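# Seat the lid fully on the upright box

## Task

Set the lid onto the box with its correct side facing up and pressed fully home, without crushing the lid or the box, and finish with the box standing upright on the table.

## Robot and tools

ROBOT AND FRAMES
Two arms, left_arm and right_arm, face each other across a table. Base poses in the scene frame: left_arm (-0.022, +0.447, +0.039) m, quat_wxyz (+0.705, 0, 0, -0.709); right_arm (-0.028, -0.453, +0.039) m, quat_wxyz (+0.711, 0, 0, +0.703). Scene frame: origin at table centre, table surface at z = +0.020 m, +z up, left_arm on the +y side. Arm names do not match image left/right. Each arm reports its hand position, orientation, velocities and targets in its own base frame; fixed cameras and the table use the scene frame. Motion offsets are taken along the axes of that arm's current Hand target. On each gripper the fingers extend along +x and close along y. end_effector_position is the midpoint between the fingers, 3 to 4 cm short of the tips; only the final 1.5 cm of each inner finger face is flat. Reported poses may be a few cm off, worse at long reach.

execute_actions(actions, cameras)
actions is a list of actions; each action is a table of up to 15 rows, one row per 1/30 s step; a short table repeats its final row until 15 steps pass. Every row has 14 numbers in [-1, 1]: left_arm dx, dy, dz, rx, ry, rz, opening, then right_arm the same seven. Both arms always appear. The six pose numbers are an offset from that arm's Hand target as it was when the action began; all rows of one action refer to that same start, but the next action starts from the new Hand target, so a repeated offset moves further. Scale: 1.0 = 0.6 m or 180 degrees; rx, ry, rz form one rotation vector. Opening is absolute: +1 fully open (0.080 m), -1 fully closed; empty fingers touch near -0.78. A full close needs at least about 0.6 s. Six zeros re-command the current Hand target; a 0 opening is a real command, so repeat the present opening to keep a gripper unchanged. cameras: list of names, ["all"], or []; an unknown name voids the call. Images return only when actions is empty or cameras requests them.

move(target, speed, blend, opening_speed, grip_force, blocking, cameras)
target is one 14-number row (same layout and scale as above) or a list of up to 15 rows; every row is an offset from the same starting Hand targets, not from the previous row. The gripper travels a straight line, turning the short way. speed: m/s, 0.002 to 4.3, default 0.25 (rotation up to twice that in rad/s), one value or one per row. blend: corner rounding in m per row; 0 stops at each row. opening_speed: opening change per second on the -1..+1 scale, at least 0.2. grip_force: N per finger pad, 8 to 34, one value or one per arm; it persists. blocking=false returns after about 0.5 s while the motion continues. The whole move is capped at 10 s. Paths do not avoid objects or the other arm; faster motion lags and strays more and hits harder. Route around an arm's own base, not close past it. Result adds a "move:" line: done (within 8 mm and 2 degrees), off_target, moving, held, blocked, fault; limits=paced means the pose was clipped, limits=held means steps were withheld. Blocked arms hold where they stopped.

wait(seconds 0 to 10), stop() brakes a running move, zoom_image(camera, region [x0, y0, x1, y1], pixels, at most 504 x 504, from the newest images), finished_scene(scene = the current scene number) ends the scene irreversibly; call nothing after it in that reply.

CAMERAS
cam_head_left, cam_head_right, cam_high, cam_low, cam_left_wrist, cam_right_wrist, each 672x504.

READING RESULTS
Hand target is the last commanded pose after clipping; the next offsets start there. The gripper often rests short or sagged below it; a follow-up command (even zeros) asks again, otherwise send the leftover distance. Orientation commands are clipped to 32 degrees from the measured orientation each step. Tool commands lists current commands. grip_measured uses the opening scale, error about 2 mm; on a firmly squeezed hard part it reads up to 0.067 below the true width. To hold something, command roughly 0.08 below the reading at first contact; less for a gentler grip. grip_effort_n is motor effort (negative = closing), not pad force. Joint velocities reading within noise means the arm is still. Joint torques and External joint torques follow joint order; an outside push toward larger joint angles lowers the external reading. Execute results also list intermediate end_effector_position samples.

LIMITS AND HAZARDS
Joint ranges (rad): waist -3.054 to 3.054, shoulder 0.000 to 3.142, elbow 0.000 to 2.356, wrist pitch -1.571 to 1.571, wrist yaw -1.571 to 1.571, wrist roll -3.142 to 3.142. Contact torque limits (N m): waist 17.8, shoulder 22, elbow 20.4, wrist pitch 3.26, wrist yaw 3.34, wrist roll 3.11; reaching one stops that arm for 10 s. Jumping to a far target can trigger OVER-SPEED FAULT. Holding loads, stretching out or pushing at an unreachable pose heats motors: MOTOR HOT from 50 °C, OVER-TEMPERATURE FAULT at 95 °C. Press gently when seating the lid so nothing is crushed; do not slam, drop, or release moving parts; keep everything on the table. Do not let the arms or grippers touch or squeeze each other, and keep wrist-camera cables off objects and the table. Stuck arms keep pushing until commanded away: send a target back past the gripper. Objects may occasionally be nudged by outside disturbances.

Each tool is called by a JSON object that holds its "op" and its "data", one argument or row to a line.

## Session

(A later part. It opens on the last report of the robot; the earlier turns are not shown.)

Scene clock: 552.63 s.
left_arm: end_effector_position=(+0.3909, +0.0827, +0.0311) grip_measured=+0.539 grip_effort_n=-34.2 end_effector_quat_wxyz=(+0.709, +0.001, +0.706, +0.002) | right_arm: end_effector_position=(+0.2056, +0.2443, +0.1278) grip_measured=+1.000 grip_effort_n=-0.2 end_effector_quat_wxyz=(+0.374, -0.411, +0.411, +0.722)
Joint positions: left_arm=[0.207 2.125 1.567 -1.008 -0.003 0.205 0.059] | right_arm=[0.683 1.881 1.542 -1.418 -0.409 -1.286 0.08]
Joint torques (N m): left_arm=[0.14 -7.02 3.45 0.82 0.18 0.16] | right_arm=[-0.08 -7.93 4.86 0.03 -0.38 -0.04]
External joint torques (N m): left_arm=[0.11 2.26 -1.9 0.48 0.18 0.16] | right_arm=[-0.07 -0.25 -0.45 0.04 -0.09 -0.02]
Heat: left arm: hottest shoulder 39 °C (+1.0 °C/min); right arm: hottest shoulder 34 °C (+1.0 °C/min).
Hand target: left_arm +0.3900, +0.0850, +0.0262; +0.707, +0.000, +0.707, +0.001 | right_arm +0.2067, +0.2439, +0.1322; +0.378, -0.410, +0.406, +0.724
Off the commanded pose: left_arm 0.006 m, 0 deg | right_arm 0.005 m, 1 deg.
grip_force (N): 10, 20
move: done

{"op": "move", "data": {
  "target": [
    [-0.006, 0, 0, 0, 0, 0, 0.45, 0, 0, 0, 0, 0, 0, 1],
    [-0.006, 0, 0, 0, 0, 0, 1, 0, 0, 0, 0, 0, 0, 1]
  ],
  "speed": 0.05,
  "opening_speed": 0.6,
  "cameras": ["cam_left_wrist"]
}}

Scene clock: 561.97 s.
left_arm: end_effector_position=(+0.3902, +0.0821, +0.0305) grip_measured=+0.997 grip_effort_n=15.6 end_effector_quat_wxyz=(+0.707, -0.001, +0.707, +0.001) | right_arm: end_effector_position=(+0.2056, +0.2443, +0.1278) grip_measured=+1.000 grip_effort_n=-0.2 end_effector_quat_wxyz=(+0.374, -0.411, +0.411, +0.722)
Joint positions: left_arm=[0.207 2.126 1.567 -1.011 0 0.205 0.08] | right_arm=[0.683 1.881 1.542 -1.418 -0.409 -1.286 0.08]
Joint torques (N m): left_arm=[0.14 -7.71 4.38 0.22 0.18 0.15] | right_arm=[-0.02 -7.95 4.81 0.01 -0.35 -0.05]
External joint torques (N m): left_arm=[0.12 1.55 -0.96 -0.12 0.17 0.15] | right_arm=[0.03 -0.3 -0.49 0.01 -0.07 -0.04]
Heat: left arm: hottest shoulder 38 °C (+0.0 °C/min); right arm: hottest shoulder 34 °C (+0.0 °C/min).
Hand target: left_arm +0.3900, +0.0850, +0.0298; +0.707, +0.000, +0.707, +0.001 | right_arm +0.2067, +0.2439, +0.1322; +0.378, -0.410, +0.406, +0.724
Off the commanded pose: left_arm 0.003 m, 0 deg | right_arm 0.005 m, 1 deg.
grip_force (N): 10, 20
move: done
Images, in order (width x height): cam_left_wrist 672x504.

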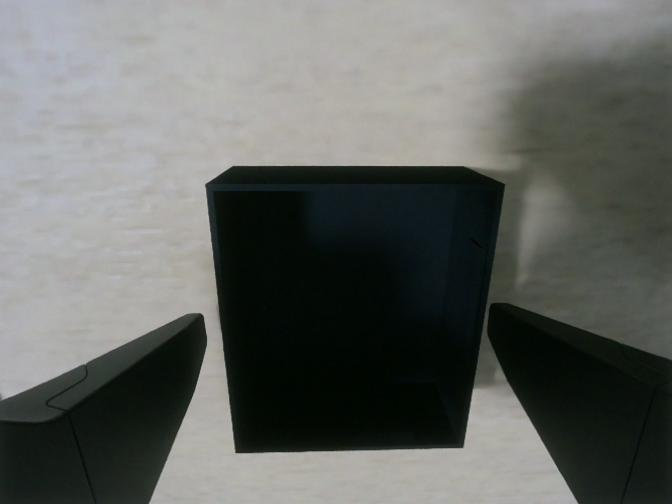

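{"op": "move", "data": {
  "target": [0, 0, 0, 0, 0, 0, 0.45, 0, 0, 0, 0, 0, 0, 1],
  "speed": 0.1,
  "opening_speed": 0.5
}}

{"op": "move", "data": {
  "target": [
    [-0.067, 0, 0, 0, 0, 0, 0.45, 0, 0, 0, 0, 0, 0, 1],
    [-0.2, -0.055, 0.01, 0, 0, 0, 0.45, 0, 0, 0, 0, 0, 0, 1]
  ],
  "speed": [0.1, 0.2],
  "blend": [0.02, 0],
  "cameras": ["cam_left_wrist", "cam_head_left", "cam_low"]
}}

Scene clock: 633.40 s.
left_arm: end_effector_position=(+0.3902, +0.0821, +0.0305) grip_measured=+0.534 grip_effort_n=-34.2 end_effector_quat_wxyz=(+0.707, -0.001, +0.707, +0.001) | right_arm: end_effector_position=(+0.2056, +0.2443, +0.1278) grip_measured=+1.000 grip_effort_n=0.2 end_effector_quat_wxyz=(+0.374, -0.411, +0.411, +0.722)
Joint positions: left_arm=[0.207 2.126 1.567 -1.011 0 0.205 0.059] | right_arm=[0.683 1.881 1.542 -1.418 -0.409 -1.286 0.08]
Joint torques (N m): left_arm=[0.12 -7.71 4.37 0.22 0.17 0.15] | right_arm=[0 -7.9 4.82 0.03 -0.36 -0.05]
External joint torques (N m): left_arm=[0.1 1.52 -0.94 -0.12 0.17 0.15] | right_arm=[0.01 -0.26 -0.5 0.01 -0.08 -0.04]
Heat: left arm: hottest shoulder 35 °C (-2.0 °C/min); right arm: hottest shoulder 34 °C (+0.0 °C/min).
Hand target: left_arm +0.3900, +0.0850, +0.0298; +0.707, +0.000, +0.707, +0.001 | right_arm +0.2067, +0.2439, +0.1322; +0.378, -0.410, +0.406, +0.724
Off the commanded pose: left_arm 0.003 m, 0 deg | right_arm 0.005 m, 1 deg.
grip_force (N): 10, 20
move: done

Scene clock: 637.80 s.
left_arm: end_effector_position=(+0.3919, +0.0488, +0.1429) grip_measured=+0.534 grip_effort_n=-34.2 end_effector_quat_wxyz=(+0.698, +0.003, +0.716, -0.006) | right_arm: end_effector_position=(+0.2056, +0.2443, +0.1278) grip_measured=+1.000 grip_effort_n=0.7 end_effector_quat_wxyz=(+0.374, -0.411, +0.411, +0.722)
Joint positions: left_arm=[0.124 2.086 1.957 -1.468 0.001 0.137 0.059] | right_arm=[0.683 1.881 1.542 -1.418 -0.409 -1.286 0.08]
Joint torques (N m): left_arm=[0.03 -8.23 7.09 0.14 0.12 -0.11] | right_arm=[-0.01 -7.94 4.87 0.01 -0.36 -0.06]
External joint torques (N m): left_arm=[-0.03 0.89 1.64 -0.14 0.11 -0.11] | right_arm=[-0.05 -0.25 -0.48 0 -0.07 -0.05]
Heat: left arm: hottest shoulder 36 °C (-1.0 °C/min); right arm: hottest shoulder 34 °C (+0.0 °C/min).
Hand target: left_arm +0.3960, +0.0519, +0.1498; +0.707, +0.000, +0.707, +0.001 | right_arm +0.2067, +0.2439, +0.1322; +0.378, -0.410, +0.406, +0.724
Off the commanded pose: left_arm 0.009 m, 2 deg | right_arm 0.005 m, 1 deg.
grip_force (N): 10, 20
move: off_target (left_arm)
Images, in order (width x height): cam_head_left 672x504, cam_low 672x504, cam_left_wrist 672x504.

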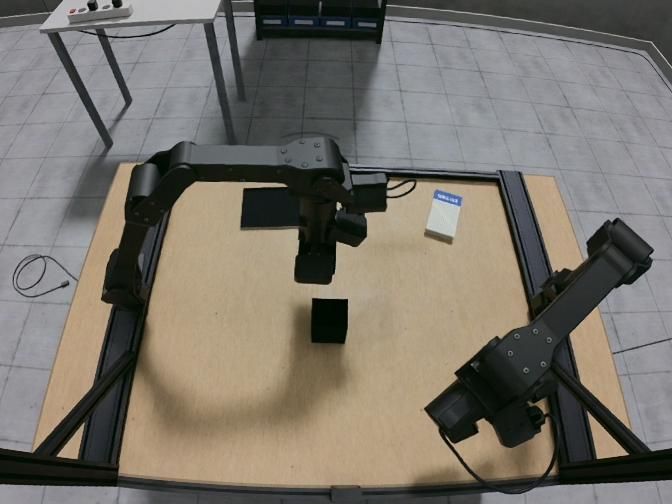

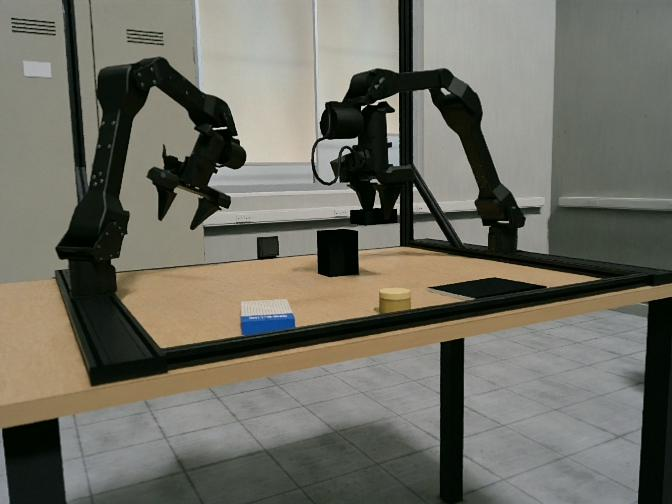

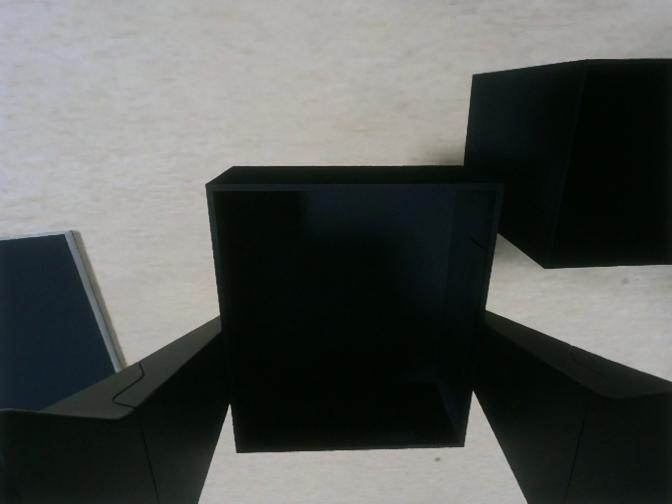

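{"op": "zoom_image", "data": {
  "camera": "cam_left_wrist",
  "region": [440, 30, 672, 290]
}}

Scaled by 1.938 from the camera's 672x504 image, which has a finer 960x720 frame.

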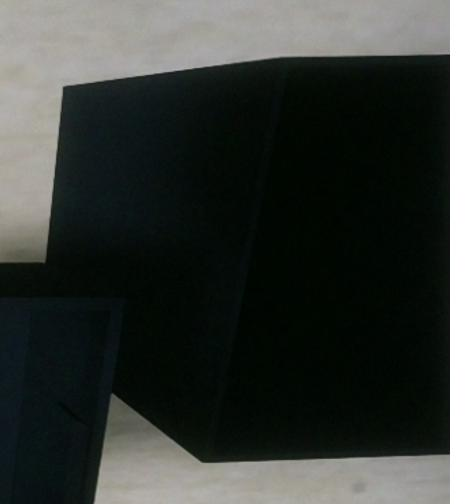

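{"op": "move", "data": {
  "target": [
    [-0.02, -0.05, 0.03, -0.0056, 0, 0, 0.45, 0, 0, 0, 0, 0, 0, 1],
    [-0.02, -0.1617, 0.06, -0.0056, 0, 0, 0.45, 0, 0, 0, 0, 0, 0, 1]
  ],
  "speed": [0.15, 0.15],
  "blend": [0.02, 0],
  "cameras": ["all"]
}}

Scene clock: 720.07 s.
left_arm: end_effector_position=(+0.4280, -0.0462, +0.1572) grip_measured=+0.534 grip_effort_n=-34.2 end_effector_quat_wxyz=(+0.713, -0.004, +0.701, +0.001) | right_arm: end_effector_position=(+0.2056, +0.2443, +0.1278) grip_measured=+1.000 grip_effort_n=0.2 end_effector_quat_wxyz=(+0.374, -0.411, +0.411, +0.722)
Joint positions: left_arm=[-0.107 2.235 2.251 -1.57 0.001 -0.114 0.059] | right_arm=[0.683 1.881 1.542 -1.418 -0.409 -1.286 0.08]
Joint torques (N m): left_arm=[0.03 -8.33 7.04 0.08 0.09 -0.11] | right_arm=[-0.03 -7.92 4.89 0.03 -0.38 -0.04]
External joint torques (N m): left_arm=[-0.01 1.73 1.58 -0.29 0.11 -0.11] | right_arm=[-0.02 -0.25 -0.38 0.05 -0.09 -0.03]
Heat: left arm: hottest shoulder 41 °C (+2.0 °C/min); right arm: hottest shoulder 34 °C (+0.0 °C/min).
Hand target: left_arm +0.4320, -0.0451, +0.1617; +0.707, -0.006, +0.707, +0.007 | right_arm +0.2067, +0.2439, +0.1322; +0.378, -0.410, +0.406, +0.724
Off the commanded pose: left_arm 0.006 m, 1 deg | right_arm 0.005 m, 1 deg.
joint sent to its limit (left arm) — joint 4 (wrist pitch), lower limit. The joint targets are off in position, not in orientation.
grip_force (N): 10, 20
move: done; blend cut to 0.0185 m at target 1

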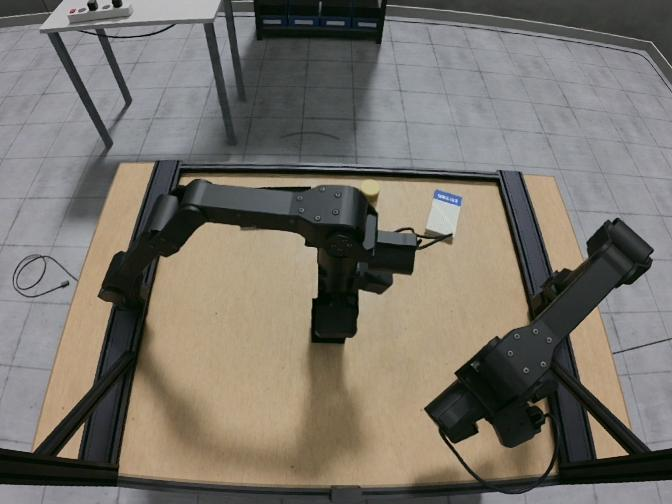

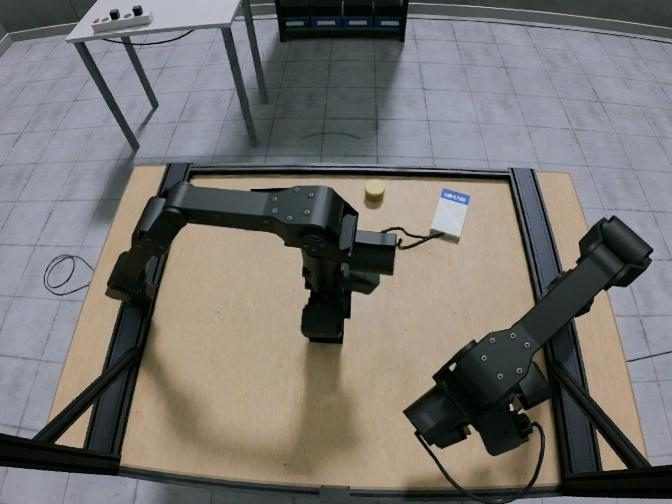

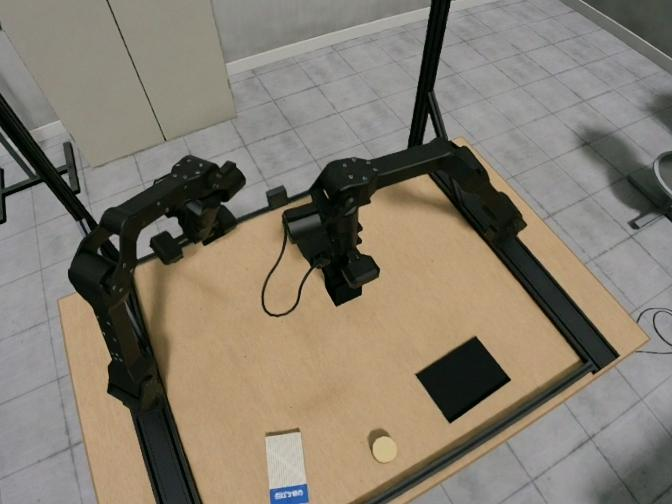

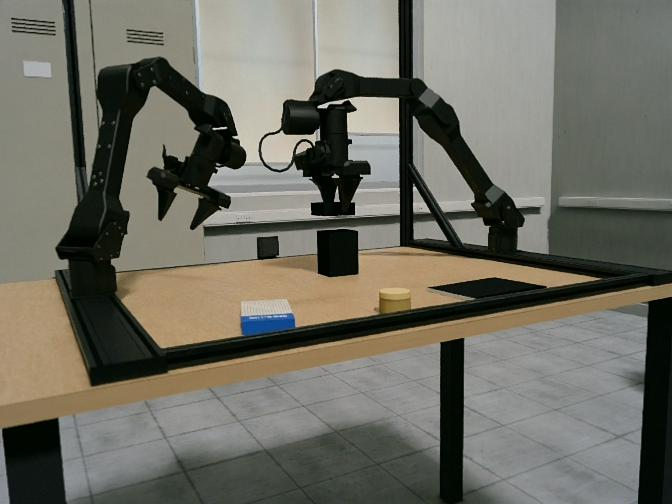

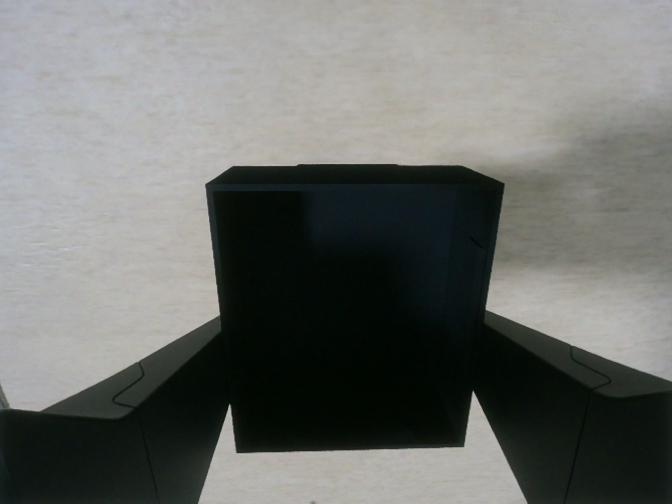

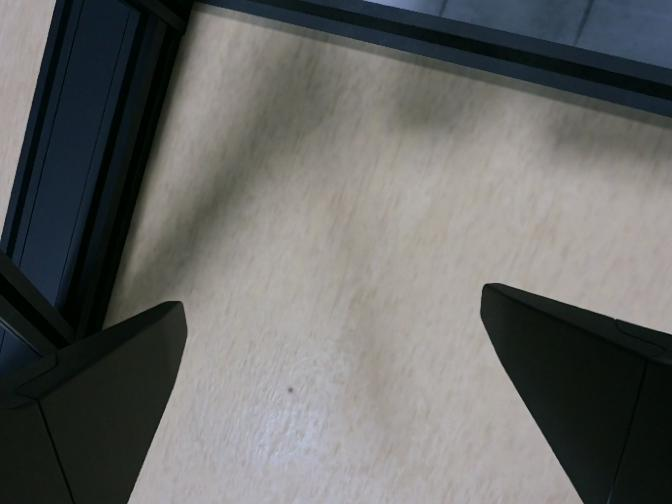

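{"op": "zoom_image", "data": {
  "camera": "cam_low",
  "region": [270, 170, 400, 290]
}}

{"op": "zoom_image", "data": {
  "camera": "cam_high",
  "region": [290, 220, 400, 320]
}}

{"op": "zoom_image", "data": {
  "camera": "cam_head_right",
  "region": [270, 250, 390, 360]
}}

Scaled by 3.877 from the camera's 672x504 image, which has a finer 960x720 frame.

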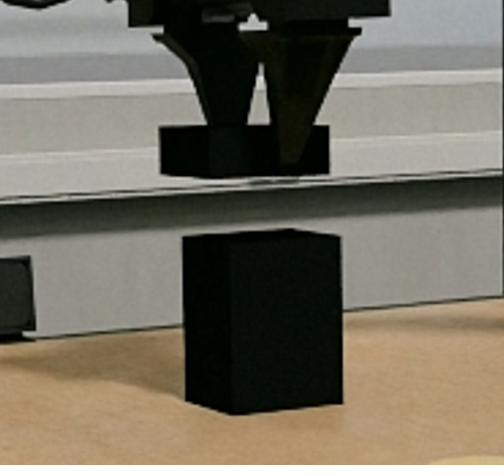

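Scaled by 4.582 from the camera's 672x504 image, which has a finer 960x720 frame.

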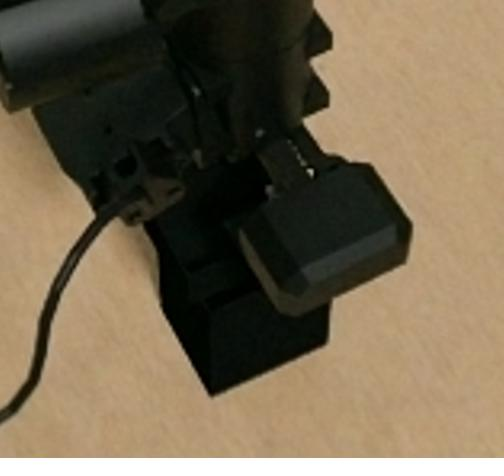

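Scaled by 4.200 from the camera's 672x504 image, which has a finer 960x720 frame.

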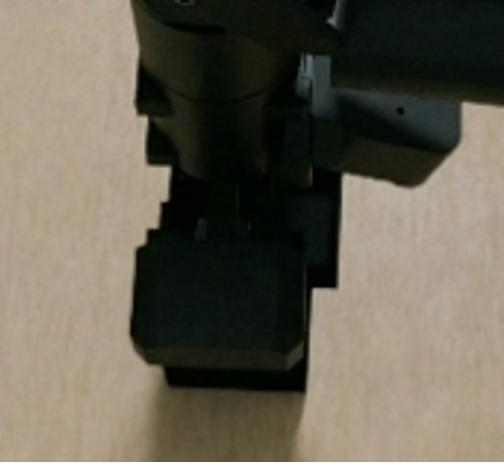

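{"op": "move", "data": {
  "target": [0.0337, 0, -0.0117, 0, 0, 0, 0.45, 0, 0, 0, 0, 0, 0, 1],
  "speed": 0.1,
  "cameras": ["cam_left_wrist", "cam_low"]
}}

{"op": "zoom_image", "data": {
  "camera": "cam_low",
  "region": [270, 170, 400, 290]
}}

Scene clock: 768.40 s.
left_arm: end_effector_position=(+0.4243, -0.0478, +0.1364) grip_measured=+0.534 grip_effort_n=-34.2 end_effector_quat_wxyz=(+0.700, -0.001, +0.714, +0.002) | right_arm: end_effector_position=(+0.2056, +0.2443, +0.1278) grip_measured=+1.000 grip_effort_n=0.2 end_effector_quat_wxyz=(+0.374, -0.411, +0.411, +0.722)
Joint positions: left_arm=[-0.112 2.235 2.167 -1.522 0.001 -0.116 0.059] | right_arm=[0.683 1.881 1.542 -1.418 -0.409 -1.286 0.08]
Joint torques (N m): left_arm=[-0.08 -10.69 3.88 0.69 0.09 -0.12] | right_arm=[-0.08 -7.99 4.91 0.04 -0.37 -0.05]
External joint torques (N m): left_arm=[-0.19 -0.61 -1.56 0.4 0.11 -0.12] | right_arm=[-0.06 -0.37 -0.39 0.04 -0.1 -0.04]
Heat: left arm: hottest shoulder 39 °C (-2.0 °C/min); right arm: hottest shoulder 34 °C (+0.0 °C/min).
Hand target: left_arm +0.4250, -0.0452, +0.1414; +0.707, -0.006, +0.707, +0.007 | right_arm +0.2067, +0.2439, +0.1322; +0.378, -0.410, +0.406, +0.724
Off the commanded pose: left_arm 0.006 m, 1 deg | right_arm 0.005 m, 1 deg.
grip_force (N): 10, 20
move: done
Images, in order (width x height): cam_low 672x504, cam_left_wrist 672x504.

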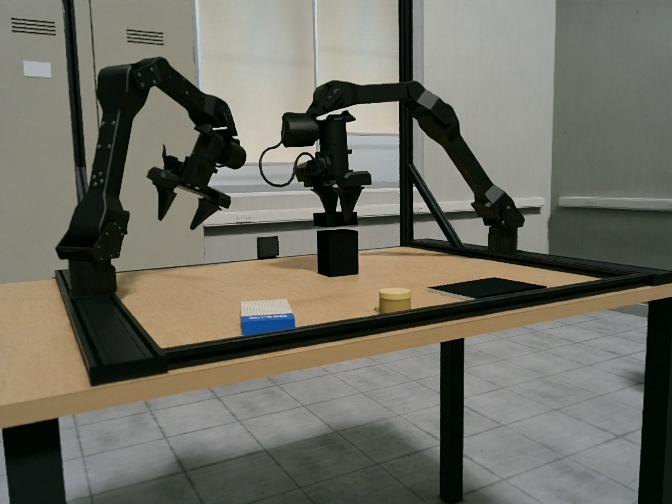

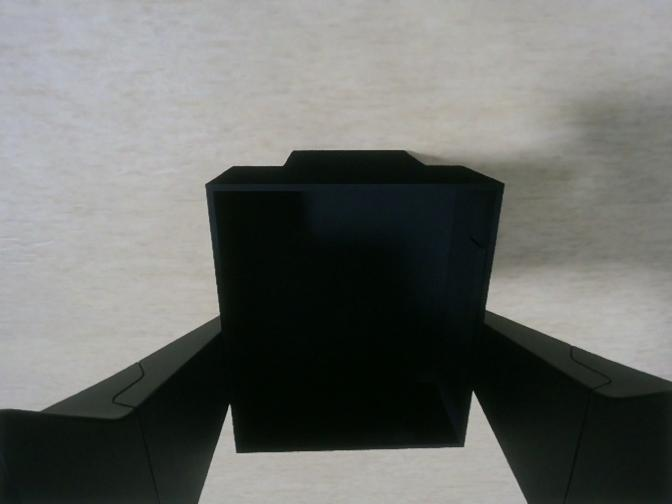

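Scaled by 3.877 from the camera's 672x504 image, which has a finer 960x720 frame.

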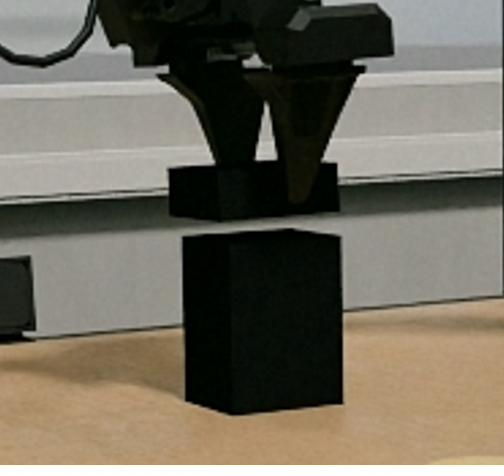

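{"op": "wait", "data": {
  "seconds": 0.1,
  "cameras": ["cam_high", "cam_head_left", "cam_head_right"]
}}

{"op": "zoom_image", "data": {
  "camera": "cam_high",
  "region": [290, 220, 400, 320]
}}

{"op": "zoom_image", "data": {
  "camera": "cam_head_left",
  "region": [280, 250, 390, 360]
}}

{"op": "zoom_image", "data": {
  "camera": "cam_head_right",
  "region": [280, 250, 390, 360]
}}

Scene clock: 800.90 s.
left_arm: end_effector_position=(+0.4243, -0.0478, +0.1364) grip_measured=+0.534 grip_effort_n=-34.2 end_effector_quat_wxyz=(+0.700, -0.001, +0.714, +0.002) | right_arm: end_effector_position=(+0.2056, +0.2443, +0.1278) grip_measured=+1.000 grip_effort_n=-0.2 end_effector_quat_wxyz=(+0.374, -0.411, +0.411, +0.722)
Joint positions: left_arm=[-0.112 2.235 2.167 -1.522 0.001 -0.116 0.059] | right_arm=[0.683 1.881 1.542 -1.418 -0.409 -1.286 0.08]
Joint torques (N m): left_arm=[-0.1 -10.69 3.87 0.69 0.09 -0.12] | right_arm=[-0.05 -7.93 4.78 0.01 -0.36 -0.05]
External joint torques (N m): left_arm=[-0.14 -0.69 -1.55 0.39 0.11 -0.12] | right_arm=[0 -0.22 -0.57 0.01 -0.08 -0.03]
Heat: left arm: hottest shoulder 43 °C (+4.0 °C/min); right arm: hottest shoulder 34 °C (+0.0 °C/min).
Hand target: left_arm +0.4250, -0.0452, +0.1414; +0.707, -0.006, +0.707, +0.007 | right_arm +0.2067, +0.2439, +0.1322; +0.378, -0.410, +0.406, +0.724
Tool commands: left_gripper/opening=+0.45 right_gripper/opening=+1.0
Off the commanded pose: left_arm 0.006 m, 1 deg | right_arm 0.005 m, 1 deg.
grip_force (N): 10, 20
wait: 0.10 s; at rest from the start
Images, in order (width x height): cam_head_left 672x504, cam_head_right 672x504, cam_high 672x504.

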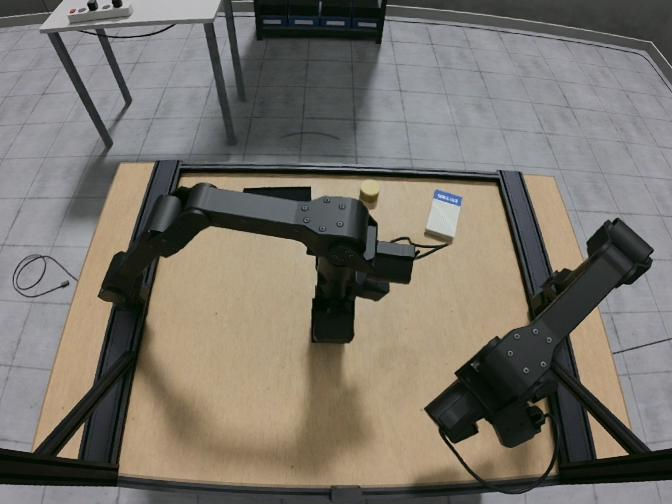

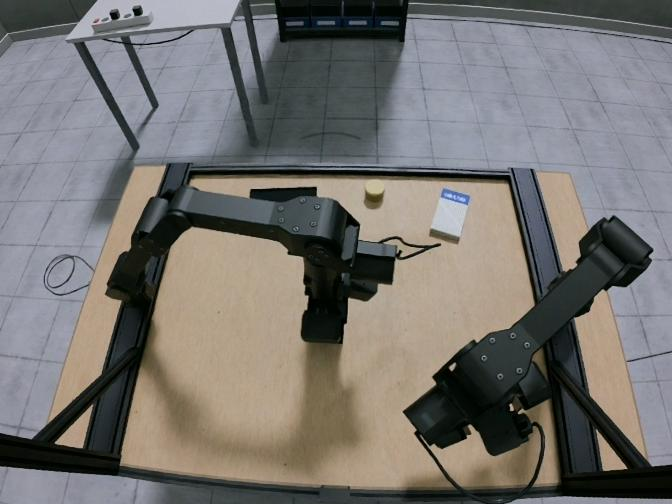

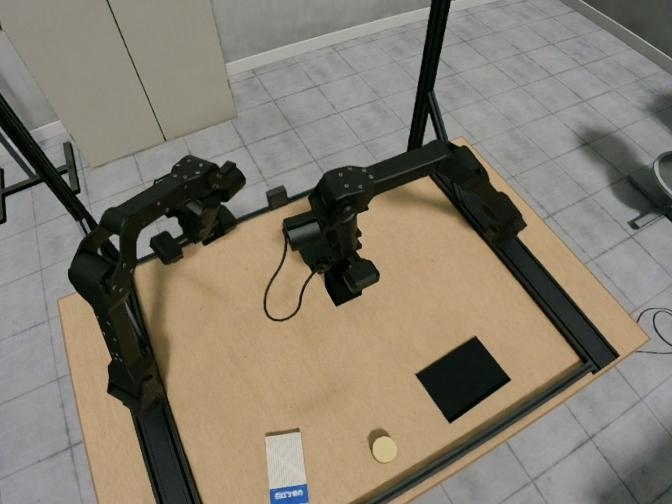

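Scaled by 4.582 from the camera's 672x504 image, which has a finer 960x720 frame.

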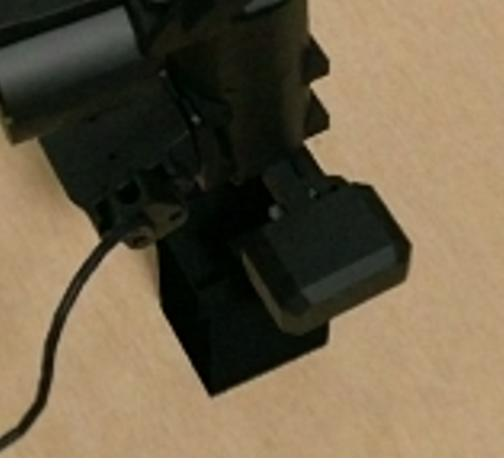

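Scaled by 4.582 from the camera's 672x504 image, which has a finer 960x720 frame.

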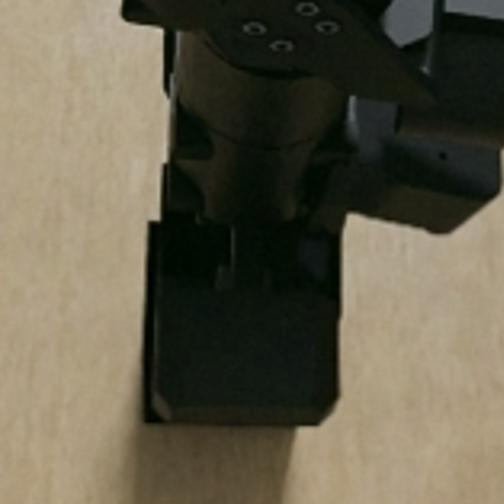

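Scaled by 4.582 from the camera's 672x504 image, which has a finer 960x720 frame.

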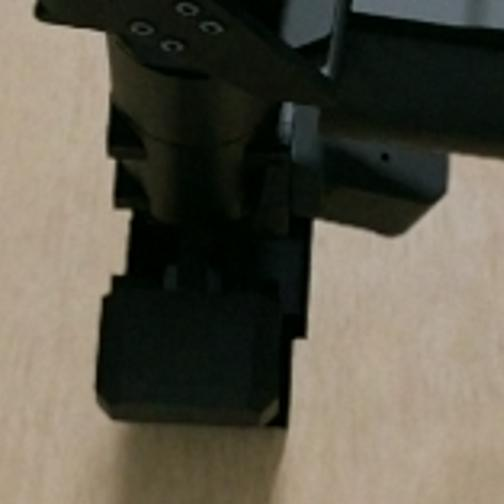

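{"op": "move", "data": {
  "target": [0.0, -0.0092, -0.0117, 0, 0, 0, 0.45, 0, 0, 0, 0, 0, 0, 1],
  "speed": 0.1,
  "cameras": ["cam_left_wrist", "cam_low", "cam_head_left", "cam_head_right"]
}}

{"op": "zoom_image", "data": {
  "camera": "cam_low",
  "region": [270, 170, 400, 290]
}}

{"op": "zoom_image", "data": {
  "camera": "cam_head_left",
  "region": [280, 250, 390, 360]
}}

Scene clock: 837.40 s.
left_arm: end_effector_position=(+0.4177, -0.0529, +0.1327) grip_measured=+0.534 grip_effort_n=-34.2 end_effector_quat_wxyz=(+0.697, -0.001, +0.717, +0.003) | right_arm: end_effector_position=(+0.2056, +0.2443, +0.1278) grip_measured=+1.000 grip_effort_n=0.2 end_effector_quat_wxyz=(+0.374, -0.411, +0.411, +0.722)
Joint positions: left_arm=[-0.126 2.21 2.112 -1.501 0.001 -0.131 0.059] | right_arm=[0.683 1.881 1.542 -1.418 -0.409 -1.286 0.08]
Joint torques (N m): left_arm=[-0.06 -11.58 3.86 0.68 0.1 -0.11] | right_arm=[-0.08 -7.91 4.81 0.01 -0.39 -0.06]
External joint torques (N m): left_arm=[-0.08 -1.67 -1.59 0.39 0.11 -0.11] | right_arm=[-0.07 -0.27 -0.5 0 -0.1 -0.04]
Heat: left arm: hottest shoulder 46 °C (+6.1 °C/min); right arm: hottest shoulder 34 °C (+0.0 °C/min).
Hand target: left_arm +0.4181, -0.0509, +0.1414; +0.707, -0.006, +0.707, +0.007 | right_arm +0.2067, +0.2439, +0.1322; +0.378, -0.410, +0.406, +0.724
Off the commanded pose: left_arm 0.009 m, 2 deg | right_arm 0.005 m, 1 deg.
grip_force (N): 10, 20
move: off_target (left_arm)
Images, in order (width x height): cam_head_left 672x504, cam_head_right 672x504, cam_low 672x504, cam_left_wrist 672x504.

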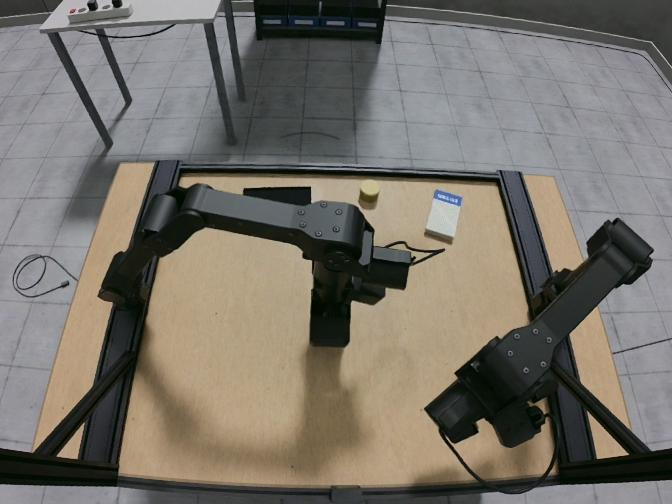

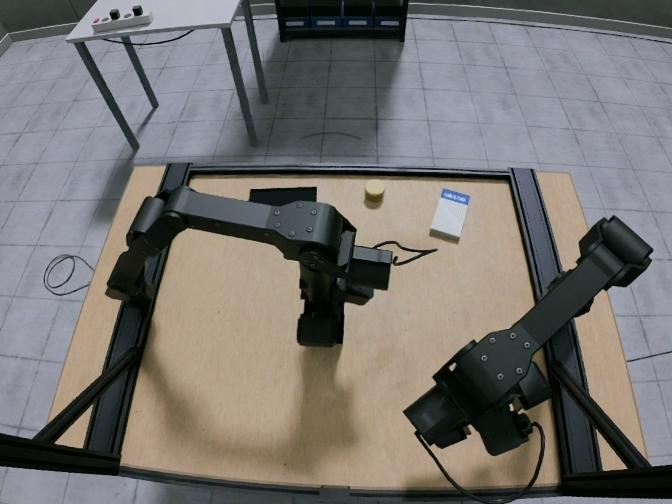

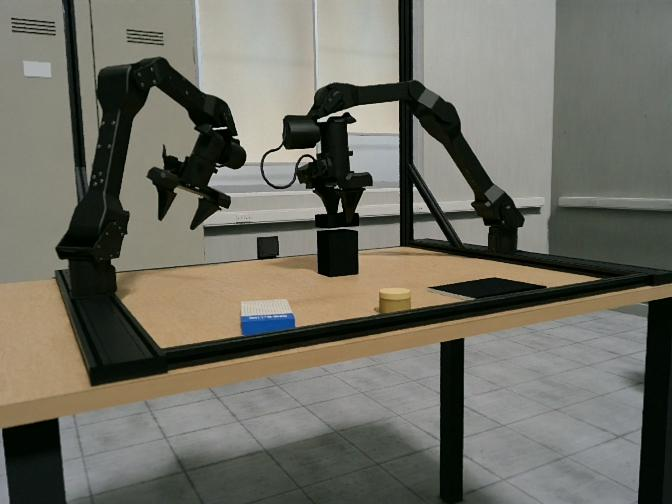

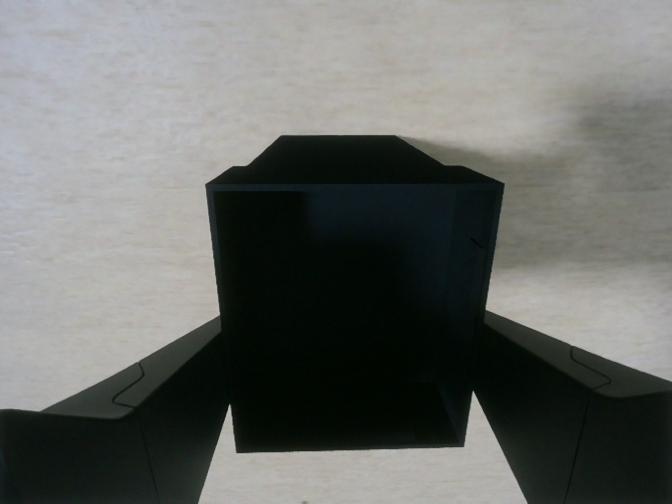

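Scaled by 3.877 from the camera's 672x504 image, which has a finer 960x720 frame.

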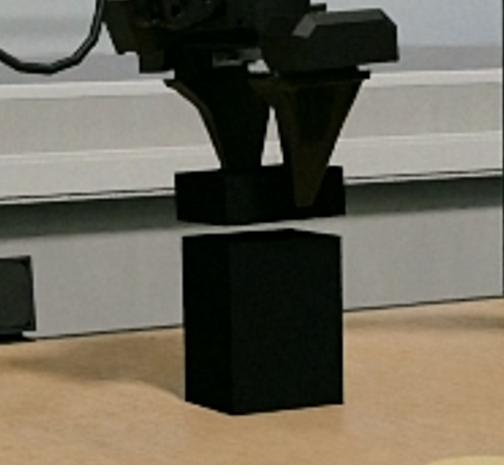

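Scaled by 4.582 from the camera's 672x504 image, which has a finer 960x720 frame.

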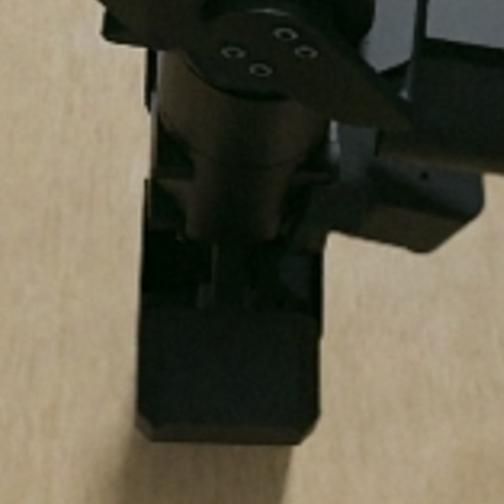

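{"op": "move", "data": {
  "target": [0.009, 0, 0, 0, 0, 0, 0.45, 0, 0, 0, 0, 0, 0, 1],
  "speed": 0.04,
  "cameras": ["cam_low"]
}}

{"op": "zoom_image", "data": {
  "camera": "cam_low",
  "region": [290, 190, 390, 290]
}}

Scene clock: 851.20 s.
left_arm: end_effector_position=(+0.4175, -0.0529, +0.1277) grip_measured=+0.534 grip_effort_n=-34.2 end_effector_quat_wxyz=(+0.697, -0.001, +0.717, +0.003) | right_arm: end_effector_position=(+0.2056, +0.2443, +0.1278) grip_measured=+1.000 grip_effort_n=0.2 end_effector_quat_wxyz=(+0.374, -0.411, +0.411, +0.722)
Joint positions: left_arm=[-0.126 2.206 2.084 -1.478 0.001 -0.131 0.059] | right_arm=[0.683 1.881 1.542 -1.418 -0.409 -1.286 0.08]
Joint torques (N m): left_arm=[-0.09 -11.63 3.87 0.68 0.09 -0.12] | right_arm=[-0.09 -7.95 4.85 0.04 -0.36 -0.07]
External joint torques (N m): left_arm=[-0.05 -1.67 -1.64 0.38 0.1 -0.12] | right_arm=[-0.04 -0.23 -0.5 0.04 -0.08 -0.05]
Heat: left arm: hottest shoulder 48 °C (+6.1 °C/min); right arm: hottest shoulder 34 °C (+0.0 °C/min).
Hand target: left_arm +0.4181, -0.0509, +0.1360; +0.707, -0.006, +0.707, +0.007 | right_arm +0.2067, +0.2439, +0.1322; +0.378, -0.410, +0.406, +0.724
Off the commanded pose: left_arm 0.009 m, 2 deg | right_arm 0.005 m, 1 deg.
grip_force (N): 10, 20
move: off_target (left_arm)
Images, in order (width x height): cam_low 672x504.

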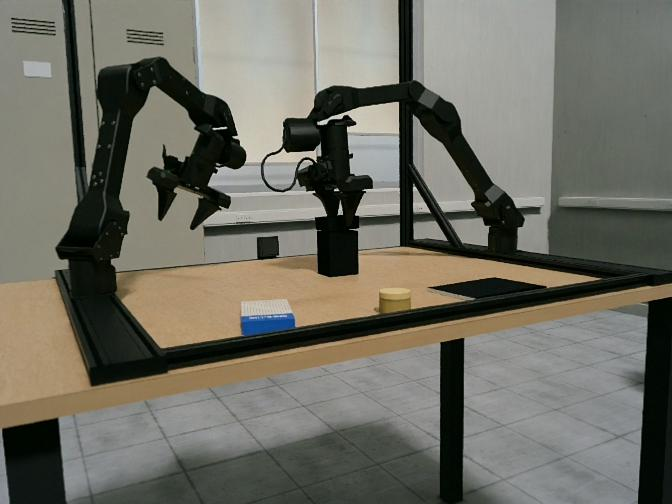

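Scaled by 5.040 from the camera's 672x504 image, which has a finer 960x720 frame.

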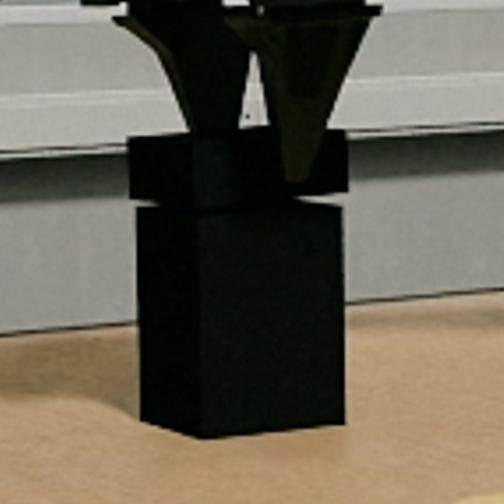

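{"op": "move", "data": {
  "target": [0.0065, 0, 0, 0, -0.009, 0, 0.45, 0, 0, 0, 0, 0, 0, 1],
  "speed": 0.03,
  "cameras": ["cam_low"]
}}

{"op": "zoom_image", "data": {
  "camera": "cam_low",
  "region": [290, 190, 390, 290]
}}

Scene clock: 860.03 s.
left_arm: end_effector_position=(+0.4175, -0.0529, +0.1237) grip_measured=+0.534 grip_effort_n=-34.2 end_effector_quat_wxyz=(+0.707, -0.003, +0.708, +0.002) | right_arm: end_effector_position=(+0.2056, +0.2443, +0.1278) grip_measured=+1.000 grip_effort_n=0.7 end_effector_quat_wxyz=(+0.374, -0.411, +0.411, +0.722)
Joint positions: left_arm=[-0.126 2.174 2.016 -1.415 0.001 -0.133 0.059] | right_arm=[0.683 1.881 1.542 -1.418 -0.409 -1.286 0.08]
Joint torques (N m): left_arm=[-0.22 -11.5 3.92 0.74 -0.03 -0.12] | right_arm=[0.01 -8.03 4.85 0.01 -0.37 -0.04]
External joint torques (N m): left_arm=[-0.26 -1.7 -1.62 0.42 -0.01 -0.12] | right_arm=[-0.02 -0.4 -0.48 -0.01 -0.08 -0.03]
Heat: left arm: hottest shoulder 48 °C (+5.1 °C/min); right arm: hottest shoulder 34 °C (+0.0 °C/min).
Hand target: left_arm +0.4181, -0.0509, +0.1321; +0.717, -0.006, +0.697, +0.007 | right_arm +0.2067, +0.2439, +0.1322; +0.378, -0.410, +0.406, +0.724
Off the commanded pose: left_arm 0.009 m, 2 deg | right_arm 0.005 m, 1 deg.
grip_force (N): 10, 20
move: off_target (left_arm)
Images, in order (width x height): cam_low 672x504.

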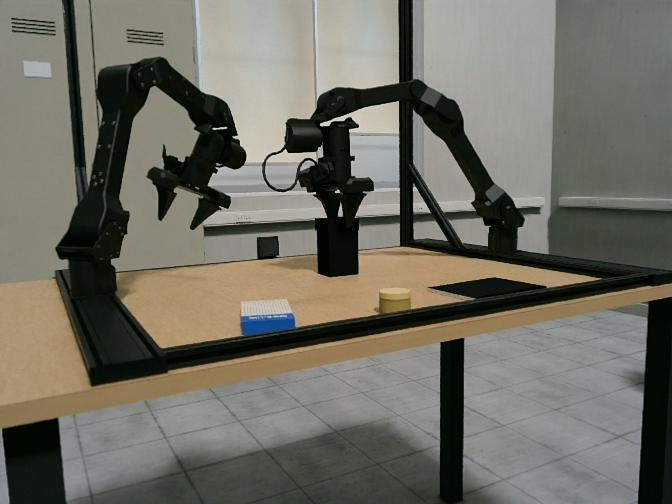

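Scaled by 5.040 from the camera's 672x504 image, which has a finer 960x720 frame.

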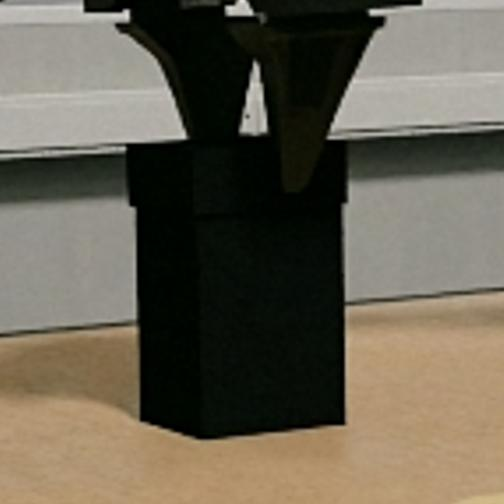

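{"op": "move", "data": {
  "target": [0.0035, 0, 0, 0, 0, 0, 0.45, 0, 0, 0, 0, 0, 0, 1],
  "speed": 0.03
}}

Scene clock: 865.20 s.
left_arm: end_effector_position=(+0.4172, -0.0529, +0.1232) grip_measured=+0.534 grip_effort_n=-34.2 end_effector_quat_wxyz=(+0.708, -0.003, +0.706, +0.002) | right_arm: end_effector_position=(+0.2056, +0.2443, +0.1278) grip_measured=+1.000 grip_effort_n=0.2 end_effector_quat_wxyz=(+0.374, -0.411, +0.411, +0.722)
Joint positions: left_arm=[-0.126 2.169 2.007 -1.407 0.001 -0.133 0.059] | right_arm=[0.683 1.881 1.542 -1.418 -0.409 -1.286 0.08]
Joint torques (N m): left_arm=[-0.23 -11.05 3.81 0.85 -0.03 -0.12] | right_arm=[-0.06 -7.81 4.78 0.04 -0.36 -0.06]
External joint torques (N m): left_arm=[-0.26 -1.31 -1.74 0.5 -0.02 -0.12] | right_arm=[-0.05 -0.22 -0.48 0.04 -0.08 -0.05]
Heat: left arm: hottest shoulder 49 °C (+6.1 °C/min); right arm: hottest shoulder 34 °C (+0.0 °C/min).
Hand target: left_arm +0.4182, -0.0509, +0.1300; +0.717, -0.006, +0.697, +0.007 | right_arm +0.2067, +0.2439, +0.1322; +0.378, -0.410, +0.406, +0.724
Off the commanded pose: left_arm 0.007 m, 2 deg | right_arm 0.005 m, 1 deg.
grip_force (N): 10, 20
move: done

{"op": "move", "data": {
  "target": [
    [-0.003, 0, 0, 0, 0, 0, 0.45, 0, 0, 0, 0, 0, 0, 1],
    [-0.003, 0, 0, 0, 0, 0, 1, 0, 0, 0, 0, 0, 0, 1]
  ],
  "speed": 0.03,
  "opening_speed": 0.5,
  "cameras": ["cam_left_wrist", "cam_low"]
}}

Scene clock: 910.67 s.
left_arm: end_effector_position=(+0.4172, -0.0529, +0.1232) grip_measured=+0.997 grip_effort_n=15.6 end_effector_quat_wxyz=(+0.708, -0.003, +0.706, +0.002) | right_arm: end_effector_position=(+0.2056, +0.2443, +0.1278) grip_measured=+1.000 grip_effort_n=0.2 end_effector_quat_wxyz=(+0.374, -0.411, +0.411, +0.722)
Joint positions: left_arm=[-0.126 2.169 2.007 -1.407 0.001 -0.133 0.08] | right_arm=[0.683 1.881 1.542 -1.418 -0.409 -1.286 0.08]
Joint torques (N m): left_arm=[-0.22 -11.02 4.7 0.32 -0.03 -0.12] | right_arm=[-0.14 -7.89 4.81 0.03 -0.36 -0.06]
External joint torques (N m): left_arm=[-0.23 -1.31 -0.84 -0.03 -0.02 -0.12] | right_arm=[-0.09 -0.25 -0.53 0.01 -0.08 -0.05]
Heat: left arm: hottest shoulder 57 °C (+9.1 °C/min); right arm: hottest shoulder 34 °C (+0.0 °C/min). Fold the left arm in close to its base, or ease its load, before you think long.
Hand target: left_arm +0.4181, -0.0509, +0.1318; +0.717, -0.006, +0.697, +0.007 | right_arm +0.2067, +0.2439, +0.1322; +0.378, -0.410, +0.406, +0.724
Off the commanded pose: left_arm 0.009 m, 2 deg | right_arm 0.005 m, 1 deg.
MOTOR HOT: joint 2 (shoulder) of the left arm reports 57 °C; the controller stops that arm at 95 °C. To cool a motor, set the load down, stop pushing, or move to a pose that needs little force.
grip_force (N): 10, 20
move: off_target (left_arm); target 2's new opening was sent with left_arm's hand 0.009 m and 2 deg from that target
Images, in order (width x height): cam_low 672x504, cam_left_wrist 672x504.

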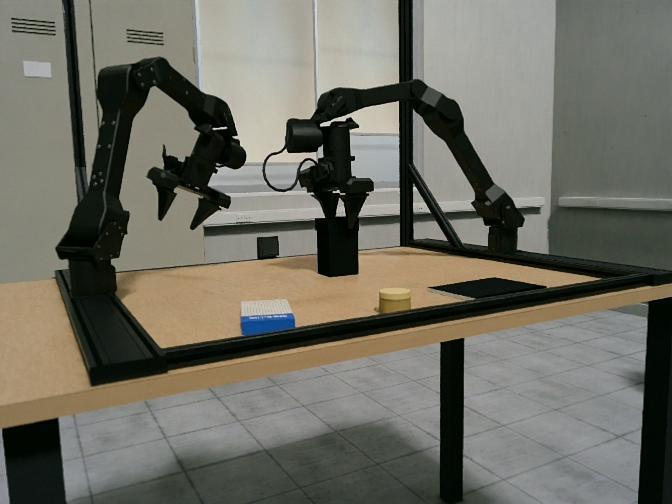

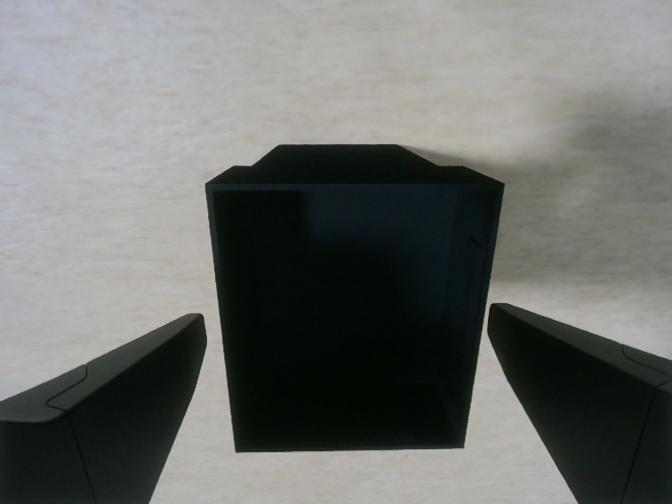

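{"op": "move", "data": {
  "target": [
    [-0.0833, 0, 0.002, 0, 0, 0, 1, 0, 0, 0, 0, 0, 0, 1],
    [-0.0904, 0.0046, -0.2475, 0, 0, 0, 1, 0, 0, 0, 0, 0, 0, 1],
    [0.0042, 0.0032, -0.2635, 0, -0.5467, 0, 1, 0, 0, 0, 0, 0, 0, 1]
  ],
  "speed": [0.12, 0.3, 0.4],
  "blend": [0.01, 0.04, 0],
  "cameras": ["cam_left_wrist", "cam_low", "cam_head_left"]
}}

Scene clock: 936.27 s.
left_arm: end_effector_position=(+0.2619, -0.0550, +0.1244) grip_measured=+0.997 grip_effort_n=15.6 end_effector_quat_wxyz=(+0.997, +0.003, +0.054, +0.053) | right_arm: end_effector_position=(+0.2056, +0.2443, +0.1278) grip_measured=+1.000 grip_effort_n=0.2 end_effector_quat_wxyz=(+0.374, -0.411, +0.411, +0.722)
Joint positions: left_arm=[-0.56 1.092 0.01 0.946 -0.661 -0.071 0.08] | right_arm=[0.683 1.881 1.542 -1.418 -0.409 -1.286 0.08]
Joint torques (N m): left_arm=[-0.22 -0.95 3.21 2.48 -0.22 -0.1] | right_arm=[0.03 -7.98 4.76 0.01 -0.39 -0.06]
External joint torques (N m): left_arm=[-0.22 0.68 -1.86 0.95 -0.17 -0.1] | right_arm=[0 -0.35 -0.51 0.02 -0.11 -0.04]
Heat: left arm: hottest shoulder 56 °C (+4.0 °C/min); right arm: hottest shoulder 34 °C (+0.0 °C/min). Fold the left arm in close to its base, or ease its load, before you think long.
Hand target: left_arm +0.2601, -0.0518, +0.1248; +0.996, +0.001, -0.087, +0.009 | right_arm +0.2067, +0.2439, +0.1322; +0.378, -0.410, +0.406, +0.724
Off the commanded pose: left_arm 0.004 m, 17 deg | right_arm 0.005 m, 1 deg.
MOTOR HOT: still on. Joint 2 (shoulder) of the left arm reports 56 °C.
joint sent to its limit (left arm) — joint 3 (elbow), lower limit, where the elbow is as bent as it goes. The joint targets are off in position and orientation.
grip_force (N): 10, 20
move: off_target (left_arm)
Images, in order (width x height): cam_head_left 672x504, cam_low 672x504, cam_left_wrist 672x504.

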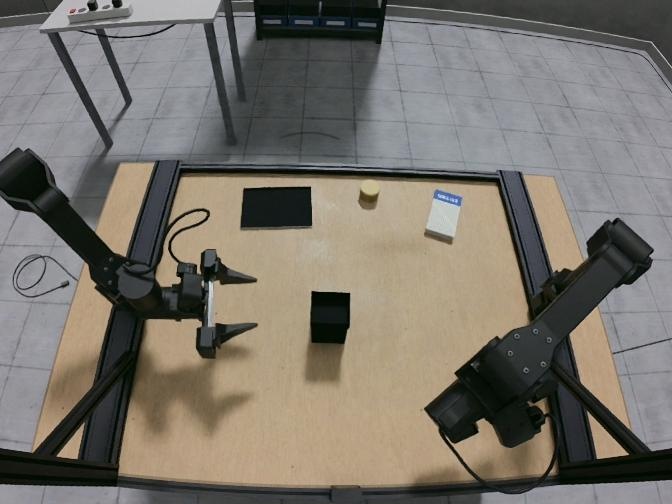

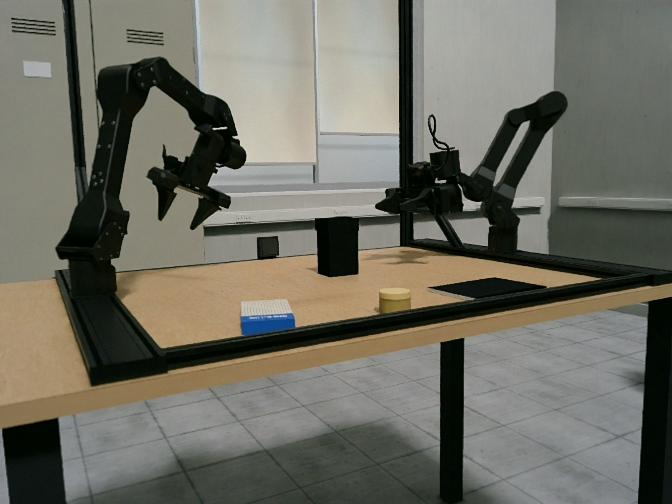

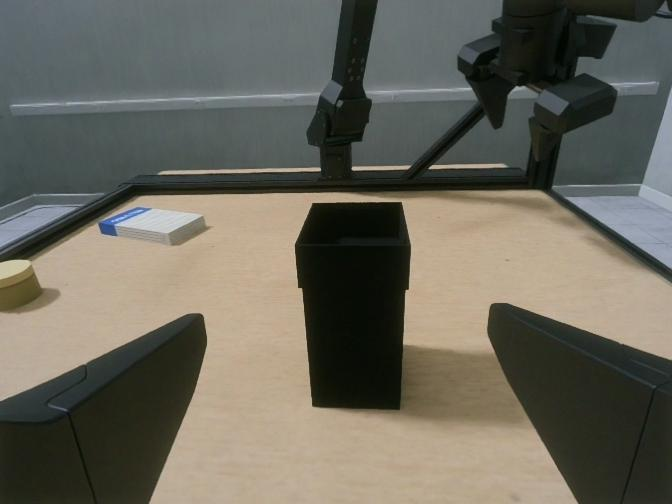

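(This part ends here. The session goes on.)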